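# Move wooden block from bench onto cart floor

## Task

Pick the wooden block up from the bench and lay it flat on the floor of the cart, at the end with the handle, next to the profiles. The drop flap must stay open, and anything already in place must still be in place when you finish. Finally release the block, pull both hands away so they are empty and not on the cart, and leave the robot upright, untilted and touching nothing.

## Robot and tools

ROBOT. A Rainbow Robotics RB-Y1: a two-wheel differential base with two rear casters, a folding leg (ankle, knee, hip), a torso that yaws, a head with a camera, and two 7-joint arms, each ending in a parallel gripper with a wrist camera in a case that juts sideways and can strike things. The base is 0.58 m wide, extends 0.10 m in front of the drive axle and 0.57 m behind it, and sweeps a 0.58 m radius when spinning in place. It cannot drive sideways. Each arm is rated for 3 kg.

FRAMES. Base frame: origin on the floor between the drive wheels, x forward, y to the left, z up, metres. left_hand and right_hand are printed in this frame as the point between the finger pads; fingers point along the hand's -z and close along its x. chest is a spine point 0.08 m under the shoulders. The odometry frame is where the base frame was at scene start; base_odometry counts wheel turns only, so slip and bumps distort it. Headings are radians, positive to the left.

move. One action per call, plus the optional keys cameras (list of head_camera, left_wrist_camera, right_wrist_camera or all; [] for none) and blocking. An action is: base and/or joints, optionally with min_time_s or contact_limits; or target, optionally with min_time_s; or contact_limits by itself. An empty call just reports.
- base: one velocity command, {"x_m_s", "turn_rad_s", "for_s"}. x_m_s is forward speed (negative reverses), magnitude 0.005 to 0.4 or 0; turn_rad_s is turn rate, positive left, magnitude 0.02 to 1.509 or 0; for_s 0.1 to 5 s. Omitted velocities are 0. It is a relative motion from where the robot stands, not a place. Acceleration is 0.4 m/s² (turns 0.5 rad/s²), so it coasts up to 1 s (turns 3.1 s) after for_s; distance is roughly speed times for_s. If |x_m_s| + 0.27·|turn_rad_s| exceeds 0.4 both get scaled down.
- joints: absolute joint targets keyed by name, radians (grippers in metres of pad opening, 0 to 0.1). Ranges: torso_squat_rad 0..1.2, torso_shift_rad -0.3..0.6, torso_pitch_rad -0.2..1.4 (positive bows), torso_yaw_rad -1.5..1.5 (positive left; raise both arms outward 0.2 rad first); shoulder_pitch ±2.356 (negative swings forward/up); left_shoulder_roll_rad 0..3.141, right_shoulder_roll_rad -3.141..0 (away from body); shoulder_yaw ±2.094; elbow -2.617..0.01 (negative bends); forearm_roll ±3.141; wrist_pitch -1.57..1.919; hand_roll ±2.705; head_pan_rad ±0.523; head_tilt_rad -0.35..1.57 (positive looks down). Torso combos must also hold: squat+shift<=1.52, squat-shift+pitch<=1.57, shift+0.5pitch-0.4squat<=0.7, shift+0.3pitch-0.5squat<=0.39.
- target: an absolute hand pose for one arm: side ("left"/"right"), x, y, z in base-frame metres (-3..3), quat_wxyz as printed for the hands. It is solved once to joint angles, so the hand travels an arc; split long moves into short steps.
- min_time_s (0.1..8): slowest allowed duration for each arm, head and torso motion.
- contact_limits: gripper current caps in mA, 200..672.5, keyed left_gripper_m / right_gripper_m; persists until changed.
- blocking false returns in about half a second while motion continues; a later move overrides only the parts it names. A target cannot be sent while something is still moving.

wait(seconds 0..10, cameras): idle and report. stop(cameras): brake all running motions. zoom_image(camera, region [x0,y0,x1,y1] pixels, at most 504x504): closer look at the newest image. read_manual(section "licences"): licence texts only. finished_scene(scene): end the current scene, giving its number; irreversible.

RESULTS. "move" reads done or the worst status. Hand status: reached (within 10 mm and 2°), short (with the error), or refused (with reason; later calls in that reply are skipped). Joint words: done, off_target (stopped away, may still push), not_followed (arm collision check withheld it; see "cause:"), time_out, contact_stop (torso only), limit_stop_at_<name> (self-collision guard or limit), torque_fault, limit_stop_at_motor_heat. A stop you did not order cancels the rest of that reply. on_its_own lists uncommanded behaviour. lidar_m: 12 ranges in 30° sectors counter-clockwise from straight ahead, at 0.23 m height. motor_effort: wheel load in percent, peak in brackets; above ~30 at rest means pushing something. wheel_motors_off=1 means wheels cut out for 2 s after stalling. Joint torques, external torques, wrist force/torque (offset, uncalibrated) and motor temperatures are also printed.

GRIPPING. Command an opening at least 5 mm under the block's width; the pads then squeeze ~44-55 N and report off_target or done, both fine.

AVOID. Dropping or flinging the block, releasing while moving, slamming, hard pushes. Arms must not collide or press on each other (keep shoulder rolls about 0.5 rad outward when both reach forward). Do not overload a joint (torque fault halts all for 10 s) or hold stretched poses long (motors overheat). Don't drive into furniture, catch the torso under an edge, or reach far forward with load: the robot can tip. Small random tugs on held items may occur. Finish upright, hands open and clear.

Each tool is called after "Request:" as name(argument=value, ...) on one line, values as JSON.

## Session

Request:
move(cameras=["head_camera"])

Scene clock: 0.00 s.
Joint torques (N m): no reading
External joint torques (N m): no reading
Motor temperatures (°C): left_arm=[30 28 31 35 34 33 37] | right_arm=[34 30 31 30 35 37 34]
Wrist force (N): no reading
Wrist torque (N m): no reading
Wrist force, peak (N): no reading
base_odometry: x=+0.000 y=+0.000 heading=+0.000
lidar_m: 0.74 1.02 1.56 4.59 1.55 1.11 1.01 1.04 1.41 3.61 1.08 0.77
base_status: not commanded
joint_positions: torso_squat_rad=+0.350 torso_shift_rad=+0.000 torso_pitch_rad=+0.000 torso_yaw_rad=+0.000 left_shoulder_pitch_rad=+0.037 left_shoulder_roll_rad=+0.004 left_shoulder_yaw_rad=-0.043 left_elbow_rad=-0.196 left_forearm_roll_rad=-0.014 left_wrist_pitch_rad=+0.002 left_hand_roll_rad=+0.027 left_gripper_m=+0.099 right_shoulder_pitch_rad=-0.040 right_shoulder_roll_rad=-0.021 right_shoulder_yaw_rad=-0.018 right_elbow_rad=-0.235 right_forearm_roll_rad=+0.049 right_wrist_pitch_rad=-0.014 right_hand_roll_rad=+0.035 right_gripper_m=+0.099 head_pan_rad=+0.000 head_tilt_rad=+0.400
joint_status: not commanded
wheel_motors_off: 0
motor_effort: left_wheel=+0 right_wheel=+0
chest: x=-0.2280 y=+0.0001 z=+1.2475 quat_wxyz=(+1.000, +0.000, +0.000, +0.000) (m; base frame)
left_hand: x=-0.1598 y=+0.2200 z=+0.5653 quat_wxyz=(+0.997, +0.000, -0.079, -0.009) (m; base frame)
right_hand: x=-0.0823 y=-0.2360 z=+0.5770 quat_wxyz=(+0.989, -0.016, -0.142, +0.041) (m; base frame)
pictures: head_camera
camera_calibration:
head_camera: T_world_to_cam=[[0.00808455, -0.999504, -0.0304244, 0.0448897], [-0.336308, 0.0259353, -0.941395, 1.34506], [0.941717, 0.0178427, -0.335932, 0.625404], [0, 0, 0, 1]] pos_world=[-0.136961, -0.00117604, 1.47769]

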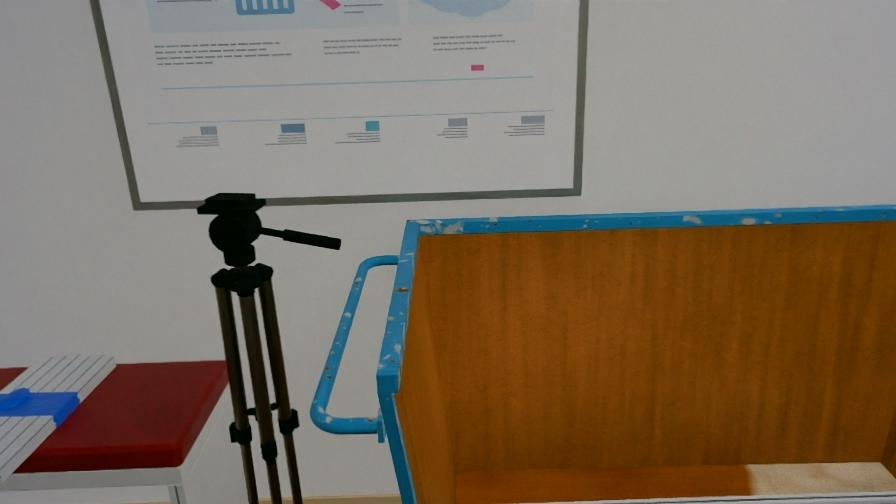

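Request:
move(base={"turn_rad_s":0.8,"for_s":1.68}, joints={"torso_squat_rad":0.05,"torso_shift_rad":0.1,"torso_pitch_rad":0.75,"head_tilt_rad":0.1,"left_gripper_m":0,"right_gripper_m":0,"left_shoulder_pitch_rad":-1.184,"left_shoulder_roll_rad":1.157,"left_shoulder_yaw_rad":-0.668,"left_elbow_rad":-2.424,"left_forearm_roll_rad":0.852,"left_wrist_pitch_rad":1.724,"left_hand_roll_rad":-0.206,"right_shoulder_pitch_rad":-1.184,"right_shoulder_roll_rad":-1.157,"right_shoulder_yaw_rad":0.668,"right_elbow_rad":-2.424,"right_forearm_roll_rad":-0.852,"right_wrist_pitch_rad":1.724,"right_hand_roll_rad":0.206}, cameras=[])

Request:
move(base={"x_m_s":0.4,"for_s":3.0}, cameras=[])

Request:
move(base={"turn_rad_s":-0.8,"for_s":1.73}, cameras=["head_camera"])

Scene clock: 5.87 s.
Joint torques (N m): left_arm=[-9.67 5.92 8.22 -3.78 -0.73 -0.6 -0.28] | right_arm=[-11.72 -8.94 -7.21 -4.49 0.69 -0.25 0.01]
External joint torques (N m): left_arm=[1.33 -2.13 0.44 0.51 -0.27 -0.4 -0.29] | right_arm=[-0.74 -0.3 0.41 -0.4 0 -0.1 0.02]
Motor temperatures (°C): left_arm=[30 28 31 35 34 33 37] | right_arm=[34 30 31 30 35 37 34]
Wrist force (N): left_arm=[1.3 -0.5 -7.6] | right_arm=[-0.8 2.4 -4.7]
Wrist torque (N m): left_arm=[-0.20 0.20 0.05] | right_arm=[-0.17 0.01 -0.09]
Wrist force, peak (N): left_arm=[-0.8 1.4 -8.3] | right_arm=[-5.3 2.9 -4.8]
move: done
base_odometry: x=+0.000 y=+0.000 heading=+1.333
lidar_m: 3.02 2.07 1.18 1.05 1.05 1.22 2.10 3.13 0.85 0.73 0.74 1.07
base_status: done (sent for 1.67 of 1.67 s)
joint_positions: torso_squat_rad=+0.050 torso_shift_rad=+0.100 torso_pitch_rad=+0.750 torso_yaw_rad=+0.000 left_shoulder_pitch_rad=-1.184 left_shoulder_roll_rad=+1.157 left_shoulder_yaw_rad=-0.668 left_elbow_rad=-2.424 left_forearm_roll_rad=+0.852 left_wrist_pitch_rad=+1.724 left_hand_roll_rad=-0.206 left_gripper_m=+0.000 right_shoulder_pitch_rad=-1.184 right_shoulder_roll_rad=-1.157 right_shoulder_yaw_rad=+0.668 right_elbow_rad=-2.424 right_forearm_roll_rad=-0.852 right_wrist_pitch_rad=+1.724 right_hand_roll_rad=+0.206 right_gripper_m=+0.000 head_pan_rad=+0.000 head_tilt_rad=+0.100
joint_status: all done
wheel_motors_off: 0
motor_effort: left_wheel=-2(33) right_wheel=+14(55)
chest: x=+0.0528 y=+0.0001 z=+1.2025 quat_wxyz=(+0.930, +0.000, +0.366, +0.000) (m; base frame)
left_hand: x=+0.3864 y=+0.1692 z=+0.9465 quat_wxyz=(+0.701, +0.091, -0.086, -0.702) (m; base frame)
right_hand: x=+0.3863 y=-0.1690 z=+0.9464 quat_wxyz=(+0.701, -0.091, -0.086, +0.702) (m; base frame)
pictures: none
No camera images: "cameras" was empty.

Scene clock: 10.33 s.
Joint torques (N m): left_arm=[-10.09 6.23 8.21 -4.02 -0.6 -0.67 -0.17] | right_arm=[-10.93 -9.14 -6.99 -4.45 0.64 -0.13 -0.02]
External joint torques (N m): left_arm=[0.91 -1.82 0.43 0.27 -0.13 -0.47 -0.17] | right_arm=[0.05 -0.49 0.63 -0.36 -0.05 0.01 -0.01]
Motor temperatures (°C): left_arm=[30 28 31 35 34 33 37] | right_arm=[34 30 31 30 35 37 34]
Wrist force (N): left_arm=[1.0 -1.1 -6.8] | right_arm=[-1.1 2.0 -5.1]
Wrist torque (N m): left_arm=[-0.12 0.22 0.06] | right_arm=[-0.10 -0.04 -0.11]
Wrist force, peak (N): left_arm=[1.2 -0.2 -8.5] | right_arm=[-0.8 2.7 -5.6]
move: done
base_odometry: x=+0.283 y=+1.166 heading=+1.334
lidar_m: 2.45 2.70 1.55 1.35 1.37 1.58 2.71 1.14 0.85 1.22 0.60 1.39
base_status: done (sent for 3 of 3 s)
joint_positions: torso_squat_rad=+0.050 torso_shift_rad=+0.100 torso_pitch_rad=+0.750 torso_yaw_rad=+0.000 left_shoulder_pitch_rad=-1.184 left_shoulder_roll_rad=+1.157 left_shoulder_yaw_rad=-0.668 left_elbow_rad=-2.424 left_forearm_roll_rad=+0.852 left_wrist_pitch_rad=+1.724 left_hand_roll_rad=-0.206 left_gripper_m=+0.000 right_shoulder_pitch_rad=-1.184 right_shoulder_roll_rad=-1.157 right_shoulder_yaw_rad=+0.668 right_elbow_rad=-2.424 right_forearm_roll_rad=-0.852 right_wrist_pitch_rad=+1.724 right_hand_roll_rad=+0.206 right_gripper_m=+0.000 head_pan_rad=+0.000 head_tilt_rad=+0.100
joint_status: not commanded
wheel_motors_off: 0
motor_effort: left_wheel=+14(32) right_wheel=-13(45)
chest: x=+0.0527 y=+0.0001 z=+1.2025 quat_wxyz=(+0.931, +0.000, +0.366, +0.000) (m; base frame)
left_hand: x=+0.3864 y=+0.1692 z=+0.9465 quat_wxyz=(+0.701, +0.091, -0.086, -0.702) (m; base frame)
right_hand: x=+0.3863 y=-0.1690 z=+0.9465 quat_wxyz=(+0.701, -0.091, -0.086, +0.702) (m; base frame)
pictures: none
No camera images: "cameras" was empty.

Scene clock: 14.03 s.
Joint torques (N m): left_arm=[-10.16 6.19 8.2 -3.88 -0.49 -0.64 -0.15] | right_arm=[-11.64 -8.99 -6.91 -4.64 0.78 -0.15 -0.1]
External joint torques (N m): left_arm=[0.84 -1.86 0.42 0.41 -0.03 -0.44 -0.15] | right_arm=[-0.66 -0.35 0.71 -0.56 0.09 0 -0.1]
Motor temperatures (°C): left_arm=[30 28 31 35 34 33 37] | right_arm=[34 30 31 30 35 37 34]
Wrist force (N): left_arm=[1.3 -0.1 -8.0] | right_arm=[-1.1 2.5 -4.7]
Wrist torque (N m): left_arm=[-0.21 0.20 0.11] | right_arm=[-0.17 -0.03 -0.09]
Wrist force, peak (N): left_arm=[1.0 0.3 -8.3] | right_arm=[-1.4 2.6 -5.3]
move: done
base_odometry: x=+0.283 y=+1.166 heading=-0.052
lidar_m: 0.60 0.61 1.58 3.64 2.12 1.46 1.31 1.36 1.74 3.98 1.01 0.84
base_status: done (sent for 1.73 of 1.73 s)
joint_positions: torso_squat_rad=+0.050 torso_shift_rad=+0.100 torso_pitch_rad=+0.750 torso_yaw_rad=+0.000 left_shoulder_pitch_rad=-1.184 left_shoulder_roll_rad=+1.157 left_shoulder_yaw_rad=-0.668 left_elbow_rad=-2.424 left_forearm_roll_rad=+0.852 left_wrist_pitch_rad=+1.724 left_hand_roll_rad=-0.206 left_gripper_m=+0.000 right_shoulder_pitch_rad=-1.184 right_shoulder_roll_rad=-1.157 right_shoulder_yaw_rad=+0.668 right_elbow_rad=-2.424 right_forearm_roll_rad=-0.852 right_wrist_pitch_rad=+1.724 right_hand_roll_rad=+0.206 right_gripper_m=+0.000 head_pan_rad=+0.000 head_tilt_rad=+0.100
joint_status: not commanded
wheel_motors_off: 0
motor_effort: left_wheel=+17(37) right_wheel=-6(39)
chest: x=+0.0527 y=+0.0001 z=+1.2025 quat_wxyz=(+0.931, +0.000, +0.366, +0.000) (m; base frame)
left_hand: x=+0.3864 y=+0.1692 z=+0.9465 quat_wxyz=(+0.701, +0.091, -0.086, -0.702) (m; base frame)
right_hand: x=+0.3863 y=-0.1690 z=+0.9465 quat_wxyz=(+0.701, -0.091, -0.086, +0.702) (m; base frame)
pictures: head_camera
camera_calibration:
head_camera: T_world_to_cam=[[-0.00600423, -0.999502, -0.0309681, 0.0416748], [-0.712328, 0.0260099, -0.701364, 1.13335], [0.701821, 0.0178483, -0.71213, 0.75105], [0, 0, 0, 1]] pos_world=[0.280465, -0.00122918, 1.33103]

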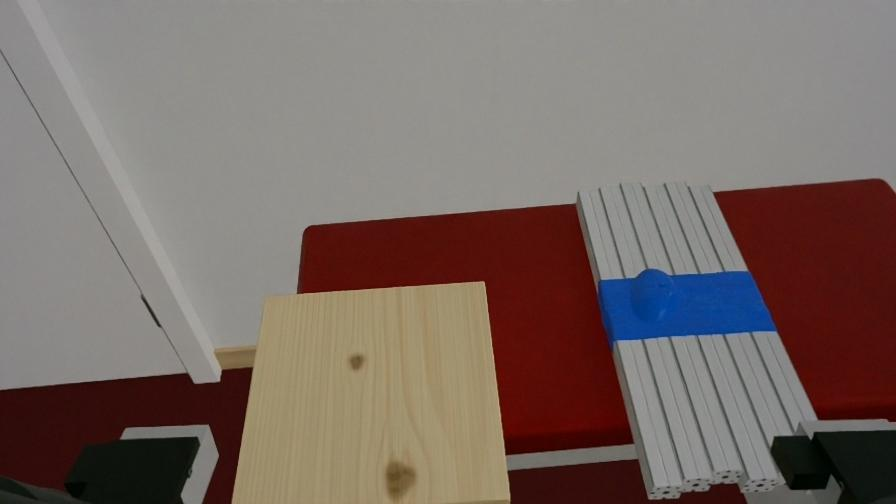

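Request:
move(base={"turn_rad_s":0.3,"for_s":0.9}, cameras=[])

Request:
move(base={"x_m_s":0.25,"for_s":1.083}, cameras=[])

Request:
move(base={"turn_rad_s":-0.3,"for_s":0.767}, cameras=[])

Request:
move(joints={"torso_squat_rad":0.26,"torso_pitch_rad":1.0,"head_tilt_rad":-0.15}, cameras=["head_camera","left_wrist_camera","right_wrist_camera"])

Scene clock: 20.17 s.
Joint torques (N m): left_arm=[-10.19 6.55 8.31 -3.84 -0.53 -0.68 -0.19] | right_arm=[-11.8 -8.81 -6.82 -4.45 0.72 -0.09 -0.01]
External joint torques (N m): left_arm=[0.82 -1.51 0.53 0.45 -0.07 -0.48 -0.19] | right_arm=[-0.82 -0.17 0.8 -0.36 0.03 0.06 -0.01]
Motor temperatures (°C): left_arm=[30 28 31 35 34 33 37] | right_arm=[34 30 31 30 35 37 34]
Wrist force (N): left_arm=[0.6 -0.4 -7.6] | right_arm=[-0.4 2.1 -4.5]
Wrist torque (N m): left_arm=[-0.17 0.16 0.07] | right_arm=[-0.12 0.04 -0.10]
Wrist force, peak (N): left_arm=[1.2 -0.2 -8.2] | right_arm=[-0.7 2.4 -5.5]
move: done
base_odometry: x=+0.283 y=+1.166 heading=+0.217
lidar_m: 0.61 1.33 2.18 3.14 1.66 1.37 1.34 1.48 2.37 1.14 0.83 1.05
base_status: done (sent for 0.9 of 0.9 s)
joint_positions: torso_squat_rad=+0.050 torso_shift_rad=+0.100 torso_pitch_rad=+0.750 torso_yaw_rad=+0.000 left_shoulder_pitch_rad=-1.184 left_shoulder_roll_rad=+1.157 left_shoulder_yaw_rad=-0.668 left_elbow_rad=-2.424 left_forearm_roll_rad=+0.852 left_wrist_pitch_rad=+1.724 left_hand_roll_rad=-0.206 left_gripper_m=+0.000 right_shoulder_pitch_rad=-1.184 right_shoulder_roll_rad=-1.157 right_shoulder_yaw_rad=+0.668 right_elbow_rad=-2.424 right_forearm_roll_rad=-0.852 right_wrist_pitch_rad=+1.724 right_hand_roll_rad=+0.206 right_gripper_m=+0.000 head_pan_rad=+0.000 head_tilt_rad=+0.100
joint_status: not commanded
wheel_motors_off: 0
motor_effort: left_wheel=-14(31) right_wheel=+3(16)
chest: x=+0.0527 y=+0.0001 z=+1.2025 quat_wxyz=(+0.931, +0.000, +0.366, +0.000) (m; base frame)
left_hand: x=+0.3864 y=+0.1692 z=+0.9465 quat_wxyz=(+0.701, +0.091, -0.086, -0.702) (m; base frame)
right_hand: x=+0.3863 y=-0.1690 z=+0.9465 quat_wxyz=(+0.701, -0.091, -0.086, +0.702) (m; base frame)
pictures: none
No camera images: "cameras" was empty.

Scene clock: 22.23 s.
Joint torques (N m): left_arm=[-10 6.5 8.41 -3.94 -0.53 -0.68 -0.16] | right_arm=[-11.58 -8.82 -6.96 -4.48 0.76 -0.15 0.05]
External joint torques (N m): left_arm=[1 -1.56 0.63 0.35 -0.07 -0.47 -0.16] | right_arm=[-0.61 -0.18 0.66 -0.4 0.07 0 0.05]
Motor temperatures (°C): left_arm=[30 28 31 35 34 33 37] | right_arm=[34 30 31 30 35 37 34]
Wrist force (N): left_arm=[1.5 0.0 -7.5] | right_arm=[-1.0 2.2 -5.2]
Wrist torque (N m): left_arm=[-0.23 0.25 0.10] | right_arm=[-0.11 -0.01 -0.08]
Wrist force, peak (N): left_arm=[0.8 0.7 -8.4] | right_arm=[-0.6 2.7 -5.4]
move: done
base_odometry: x=+0.543 y=+1.223 heading=+0.216
lidar_m: 0.33 1.05 1.67 3.78 1.97 1.64 1.61 1.76 2.83 0.93 0.71 0.94
base_status: done (sent for 1.07 of 1.07 s)
joint_positions: torso_squat_rad=+0.050 torso_shift_rad=+0.100 torso_pitch_rad=+0.750 torso_yaw_rad=+0.000 left_shoulder_pitch_rad=-1.184 left_shoulder_roll_rad=+1.157 left_shoulder_yaw_rad=-0.668 left_elbow_rad=-2.424 left_forearm_roll_rad=+0.852 left_wrist_pitch_rad=+1.724 left_hand_roll_rad=-0.206 left_gripper_m=+0.000 right_shoulder_pitch_rad=-1.184 right_shoulder_roll_rad=-1.157 right_shoulder_yaw_rad=+0.668 right_elbow_rad=-2.424 right_forearm_roll_rad=-0.852 right_wrist_pitch_rad=+1.724 right_hand_roll_rad=+0.206 right_gripper_m=+0.000 head_pan_rad=+0.000 head_tilt_rad=+0.100
joint_status: not commanded
wheel_motors_off: 0
motor_effort: left_wheel=-15(31) right_wheel=+16(50)
chest: x=+0.0527 y=+0.0001 z=+1.2025 quat_wxyz=(+0.930, +0.000, +0.366, +0.000) (m; base frame)
left_hand: x=+0.3864 y=+0.1692 z=+0.9465 quat_wxyz=(+0.701, +0.091, -0.086, -0.702) (m; base frame)
right_hand: x=+0.3863 y=-0.1690 z=+0.9464 quat_wxyz=(+0.701, -0.091, -0.086, +0.702) (m; base frame)
pictures: none
No camera images: "cameras" was empty.

Scene clock: 23.93 s.
Joint torques (N m): left_arm=[-10.24 6.12 8.33 -3.88 -0.58 -0.7 -0.16] | right_arm=[-11.75 -9.05 -7.44 -4.66 0.6 -0.27 0.02]
External joint torques (N m): left_arm=[0.77 -1.94 0.55 0.41 -0.11 -0.49 -0.17] | right_arm=[-0.77 -0.41 0.18 -0.57 -0.1 -0.12 0.03]
Motor temperatures (°C): left_arm=[30 28 31 35 34 33 37] | right_arm=[34 30 31 30 35 37 34]
Wrist force (N): left_arm=[0.4 -0.6 -7.3] | right_arm=[-0.7 2.2 -4.9]
Wrist torque (N m): left_arm=[-0.20 0.10 0.12] | right_arm=[-0.10 0.01 -0.10]
Wrist force, peak (N): left_arm=[1.2 -1.0 -8.1] | right_arm=[-1.2 2.2 -5.4]
move: done
base_odometry: x=+0.543 y=+1.223 heading=-0.013
lidar_m: 0.33 0.34 1.29 3.23 2.42 1.70 1.59 1.63 2.17 1.12 0.73 0.88
base_status: done (sent for 0.77 of 0.77 s)
joint_positions: torso_squat_rad=+0.050 torso_shift_rad=+0.100 torso_pitch_rad=+0.750 torso_yaw_rad=+0.000 left_shoulder_pitch_rad=-1.184 left_shoulder_roll_rad=+1.157 left_shoulder_yaw_rad=-0.668 left_elbow_rad=-2.424 left_forearm_roll_rad=+0.852 left_wrist_pitch_rad=+1.724 left_hand_roll_rad=-0.206 left_gripper_m=+0.000 right_shoulder_pitch_rad=-1.184 right_shoulder_roll_rad=-1.157 right_shoulder_yaw_rad=+0.668 right_elbow_rad=-2.424 right_forearm_roll_rad=-0.852 right_wrist_pitch_rad=+1.724 right_hand_roll_rad=+0.206 right_gripper_m=+0.000 head_pan_rad=+0.000 head_tilt_rad=+0.100
joint_status: not commanded
wheel_motors_off: 0
motor_effort: left_wheel=+2(25) right_wheel=-10(36)
chest: x=+0.0527 y=+0.0001 z=+1.2025 quat_wxyz=(+0.930, +0.000, +0.366, +0.000) (m; base frame)
left_hand: x=+0.3864 y=+0.1692 z=+0.9465 quat_wxyz=(+0.701, +0.091, -0.086, -0.702) (m; base frame)
right_hand: x=+0.3863 y=-0.1690 z=+0.9464 quat_wxyz=(+0.701, -0.091, -0.086, +0.702) (m; base frame)
pictures: none
No camera images: "cameras" was empty.

Scene clock: 25.60 s.
Joint torques (N m): left_arm=[-7.54 5.71 6.79 -5.61 -0.05 -0.52 -0.21] | right_arm=[-8.23 -8.37 -6.08 -6.02 0.22 -0.01 0.04]
External joint torques (N m): left_arm=[0.75 -1.82 0.46 0.34 -0.07 -0.41 -0.21] | right_arm=[0.01 -0.2 0.17 -0.38 -0.02 0.04 0.04]
Motor temperatures (°C): left_arm=[31 28 31 35 34 33 37] | right_arm=[34 30 31 30 35 37 34]
Wrist force (N): left_arm=[0.8 1.6 -7.6] | right_arm=[-0.7 1.1 -5.0]
Wrist torque (N m): left_arm=[-0.33 0.20 0.09] | right_arm=[-0.10 0.02 -0.12]
Wrist force, peak (N): left_arm=[0.5 0.9 -8.5] | right_arm=[-0.9 0.7 -6.0]
move: done
base_odometry: x=+0.543 y=+1.223 heading=-0.013
lidar_m: 0.33 0.35 1.31 3.24 2.42 1.70 1.59 1.62 2.17 1.14 0.72 0.87
base_status: not commanded
joint_positions: torso_squat_rad=+0.260 torso_shift_rad=+0.100 torso_pitch_rad=+1.000 torso_yaw_rad=+0.000 left_shoulder_pitch_rad=-1.184 left_shoulder_roll_rad=+1.157 left_shoulder_yaw_rad=-0.668 left_elbow_rad=-2.424 left_forearm_roll_rad=+0.852 left_wrist_pitch_rad=+1.724 left_hand_roll_rad=-0.206 left_gripper_m=+0.000 right_shoulder_pitch_rad=-1.184 right_shoulder_roll_rad=-1.157 right_shoulder_yaw_rad=+0.668 right_elbow_rad=-2.424 right_forearm_roll_rad=-0.852 right_wrist_pitch_rad=+1.724 right_hand_roll_rad=+0.206 right_gripper_m=+0.000 head_pan_rad=+0.000 head_tilt_rad=-0.150
joint_status: all done
wheel_motors_off: 0
motor_effort: left_wheel=+5(6) right_wheel=-15(17)
chest: x=+0.0999 y=+0.0001 z=+1.1208 quat_wxyz=(+0.878, +0.000, +0.479, +0.000) (m; base frame)
left_hand: x=+0.3599 y=+0.1692 z=+0.7901 quat_wxyz=(+0.706, +0.003, +0.002, -0.708) (m; base frame)
right_hand: x=+0.3598 y=-0.1690 z=+0.7901 quat_wxyz=(+0.706, -0.003, +0.002, +0.708) (m; base frame)
pictures: head_camera, left_wrist_camera, right_wrist_camera
camera_calibration:
head_camera: T_world_to_cam=[[-0.00602617, -0.999502, -0.0309661, 0.0382877], [-0.71238, 0.0260227, -0.701311, 1.10004], [0.701768, 0.0178334, -0.712183, 0.61049], [0, 0, 0, 1]] pos_world=[0.355454, -0.0012444, 1.20743]
left_wrist_camera: T_world_to_cam=[[0.0246242, -0.999569, -0.0159747, 0.172328], [-0.888243, -0.0292084, 0.458444, -0.0086051], [-0.458713, 0.00290056, -0.88858, 0.93917], [0, 0, 0, 1]] pos_world=[0.418922, 0.169278, 0.841225]
right_wrist_camera: T_world_to_cam=[[0.031277, -0.999328, -0.0191348, -0.166292], [-0.861385, -0.0366604, 0.506628, -0.0695113], [-0.506989, 0.00063666, -0.861952, 0.935715], [0, 0, 0, 1]] pos_world=[0.419722, -0.169325, 0.838576]

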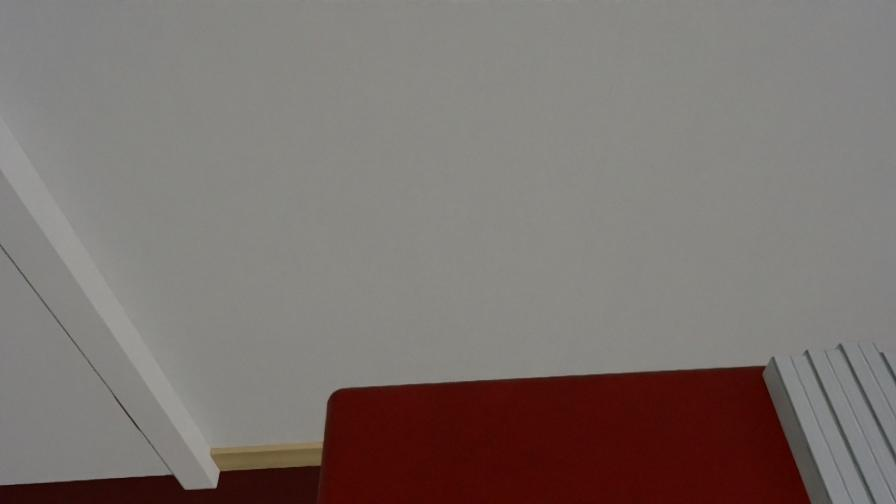

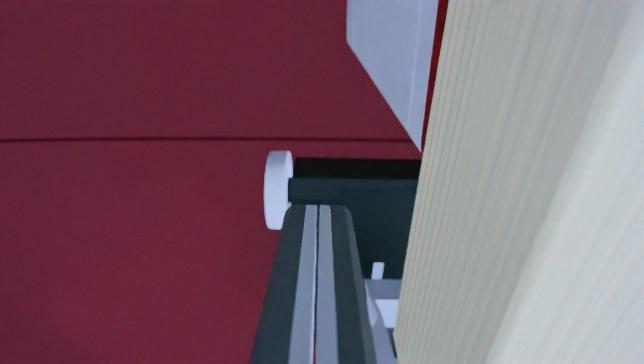

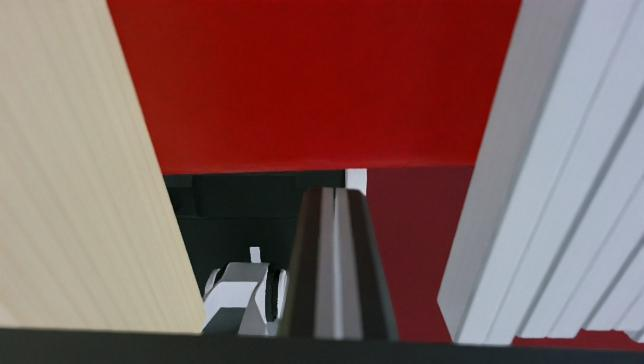

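Request:
move(joints={"left_shoulder_pitch_rad":-1.32,"left_shoulder_roll_rad":0.945,"left_shoulder_yaw_rad":-0.774,"left_elbow_rad":-2.356,"left_forearm_roll_rad":0.796,"left_wrist_pitch_rad":1.856,"left_hand_roll_rad":-0.13,"right_shoulder_pitch_rad":-1.32,"right_shoulder_roll_rad":-0.945,"right_shoulder_yaw_rad":0.774,"right_elbow_rad":-2.356,"right_forearm_roll_rad":-0.796,"right_wrist_pitch_rad":1.856,"right_hand_roll_rad":0.13,"head_tilt_rad":0.2}, min_time_s=1.5, cameras=["head_camera"])

Scene clock: 31.50 s.
Joint torques (N m): left_arm=[-19.53 -21.71 8.08 -14.96 1.02 -17.16 -0.54] | right_arm=[-22.23 21.63 -7.9 -12.82 1.02 -15.71 -1.11]
External joint torques (N m): left_arm=[-9.64 -26.48 1.99 -8.65 1 -17.07 -0.55] | right_arm=[-12.34 27.02 -1.94 -6.81 0.79 -15.67 -1.11]
Motor temperatures (°C): left_arm=[31 28 31 36 34 33 37] | right_arm=[34 30 31 30 35 37 34]
Wrist force (N): left_arm=[-69.4 -2.1 -0.3] | right_arm=[-69.3 12.6 8.2]
Wrist torque (N m): left_arm=[-0.36 0.08 0.76] | right_arm=[0.03 -0.54 0.75]
Wrist force, peak (N): left_arm=[-74.4 -1.2 -3.6] | right_arm=[-75.6 11.5 4.7]
move: done
base_odometry: x=+0.543 y=+1.223 heading=-0.013
lidar_m: 0.33 0.34 1.28 3.24 2.42 1.70 1.58 1.64 2.17 1.13 0.73 0.87
base_status: not commanded
joint_positions: torso_squat_rad=+0.260 torso_shift_rad=+0.100 torso_pitch_rad=+0.999 torso_yaw_rad=+0.000 left_shoulder_pitch_rad=-1.318 left_shoulder_roll_rad=+0.951 left_shoulder_yaw_rad=-0.774 left_elbow_rad=-2.354 left_forearm_roll_rad=+0.796 left_wrist_pitch_rad=+1.860 left_hand_roll_rad=-0.130 left_gripper_m=-0.001 right_shoulder_pitch_rad=-1.317 right_shoulder_roll_rad=-0.952 right_shoulder_yaw_rad=+0.774 right_elbow_rad=-2.354 right_forearm_roll_rad=-0.796 right_wrist_pitch_rad=+1.860 right_hand_roll_rad=+0.130 right_gripper_m=-0.001 head_pan_rad=+0.000 head_tilt_rad=+0.200
joint_status: all done
wheel_motors_off: 0
motor_effort: left_wheel=+8(8) right_wheel=-17(19)
chest: x=+0.0995 y=+0.0001 z=+1.1210 quat_wxyz=(+0.878, +0.000, +0.479, +0.000) (m; base frame)
left_hand: x=+0.3596 y=+0.1188 z=+0.7897 quat_wxyz=(+0.708, +0.003, +0.004, -0.706) (m; base frame)
right_hand: x=+0.3593 y=-0.1186 z=+0.7896 quat_wxyz=(+0.707, -0.003, +0.004, +0.707) (m; base frame)
pictures: head_camera
camera_calibration:
head_camera: T_world_to_cam=[[-0.0161814, -0.999505, -0.0269909, 0.0364094], [-0.90932, 0.025936, -0.415289, 0.808736], [0.415783, 0.0178234, -0.909289, 0.929712], [0, 0, 0, 1]] pos_world=[0.34943, -0.00115459, 1.18222]

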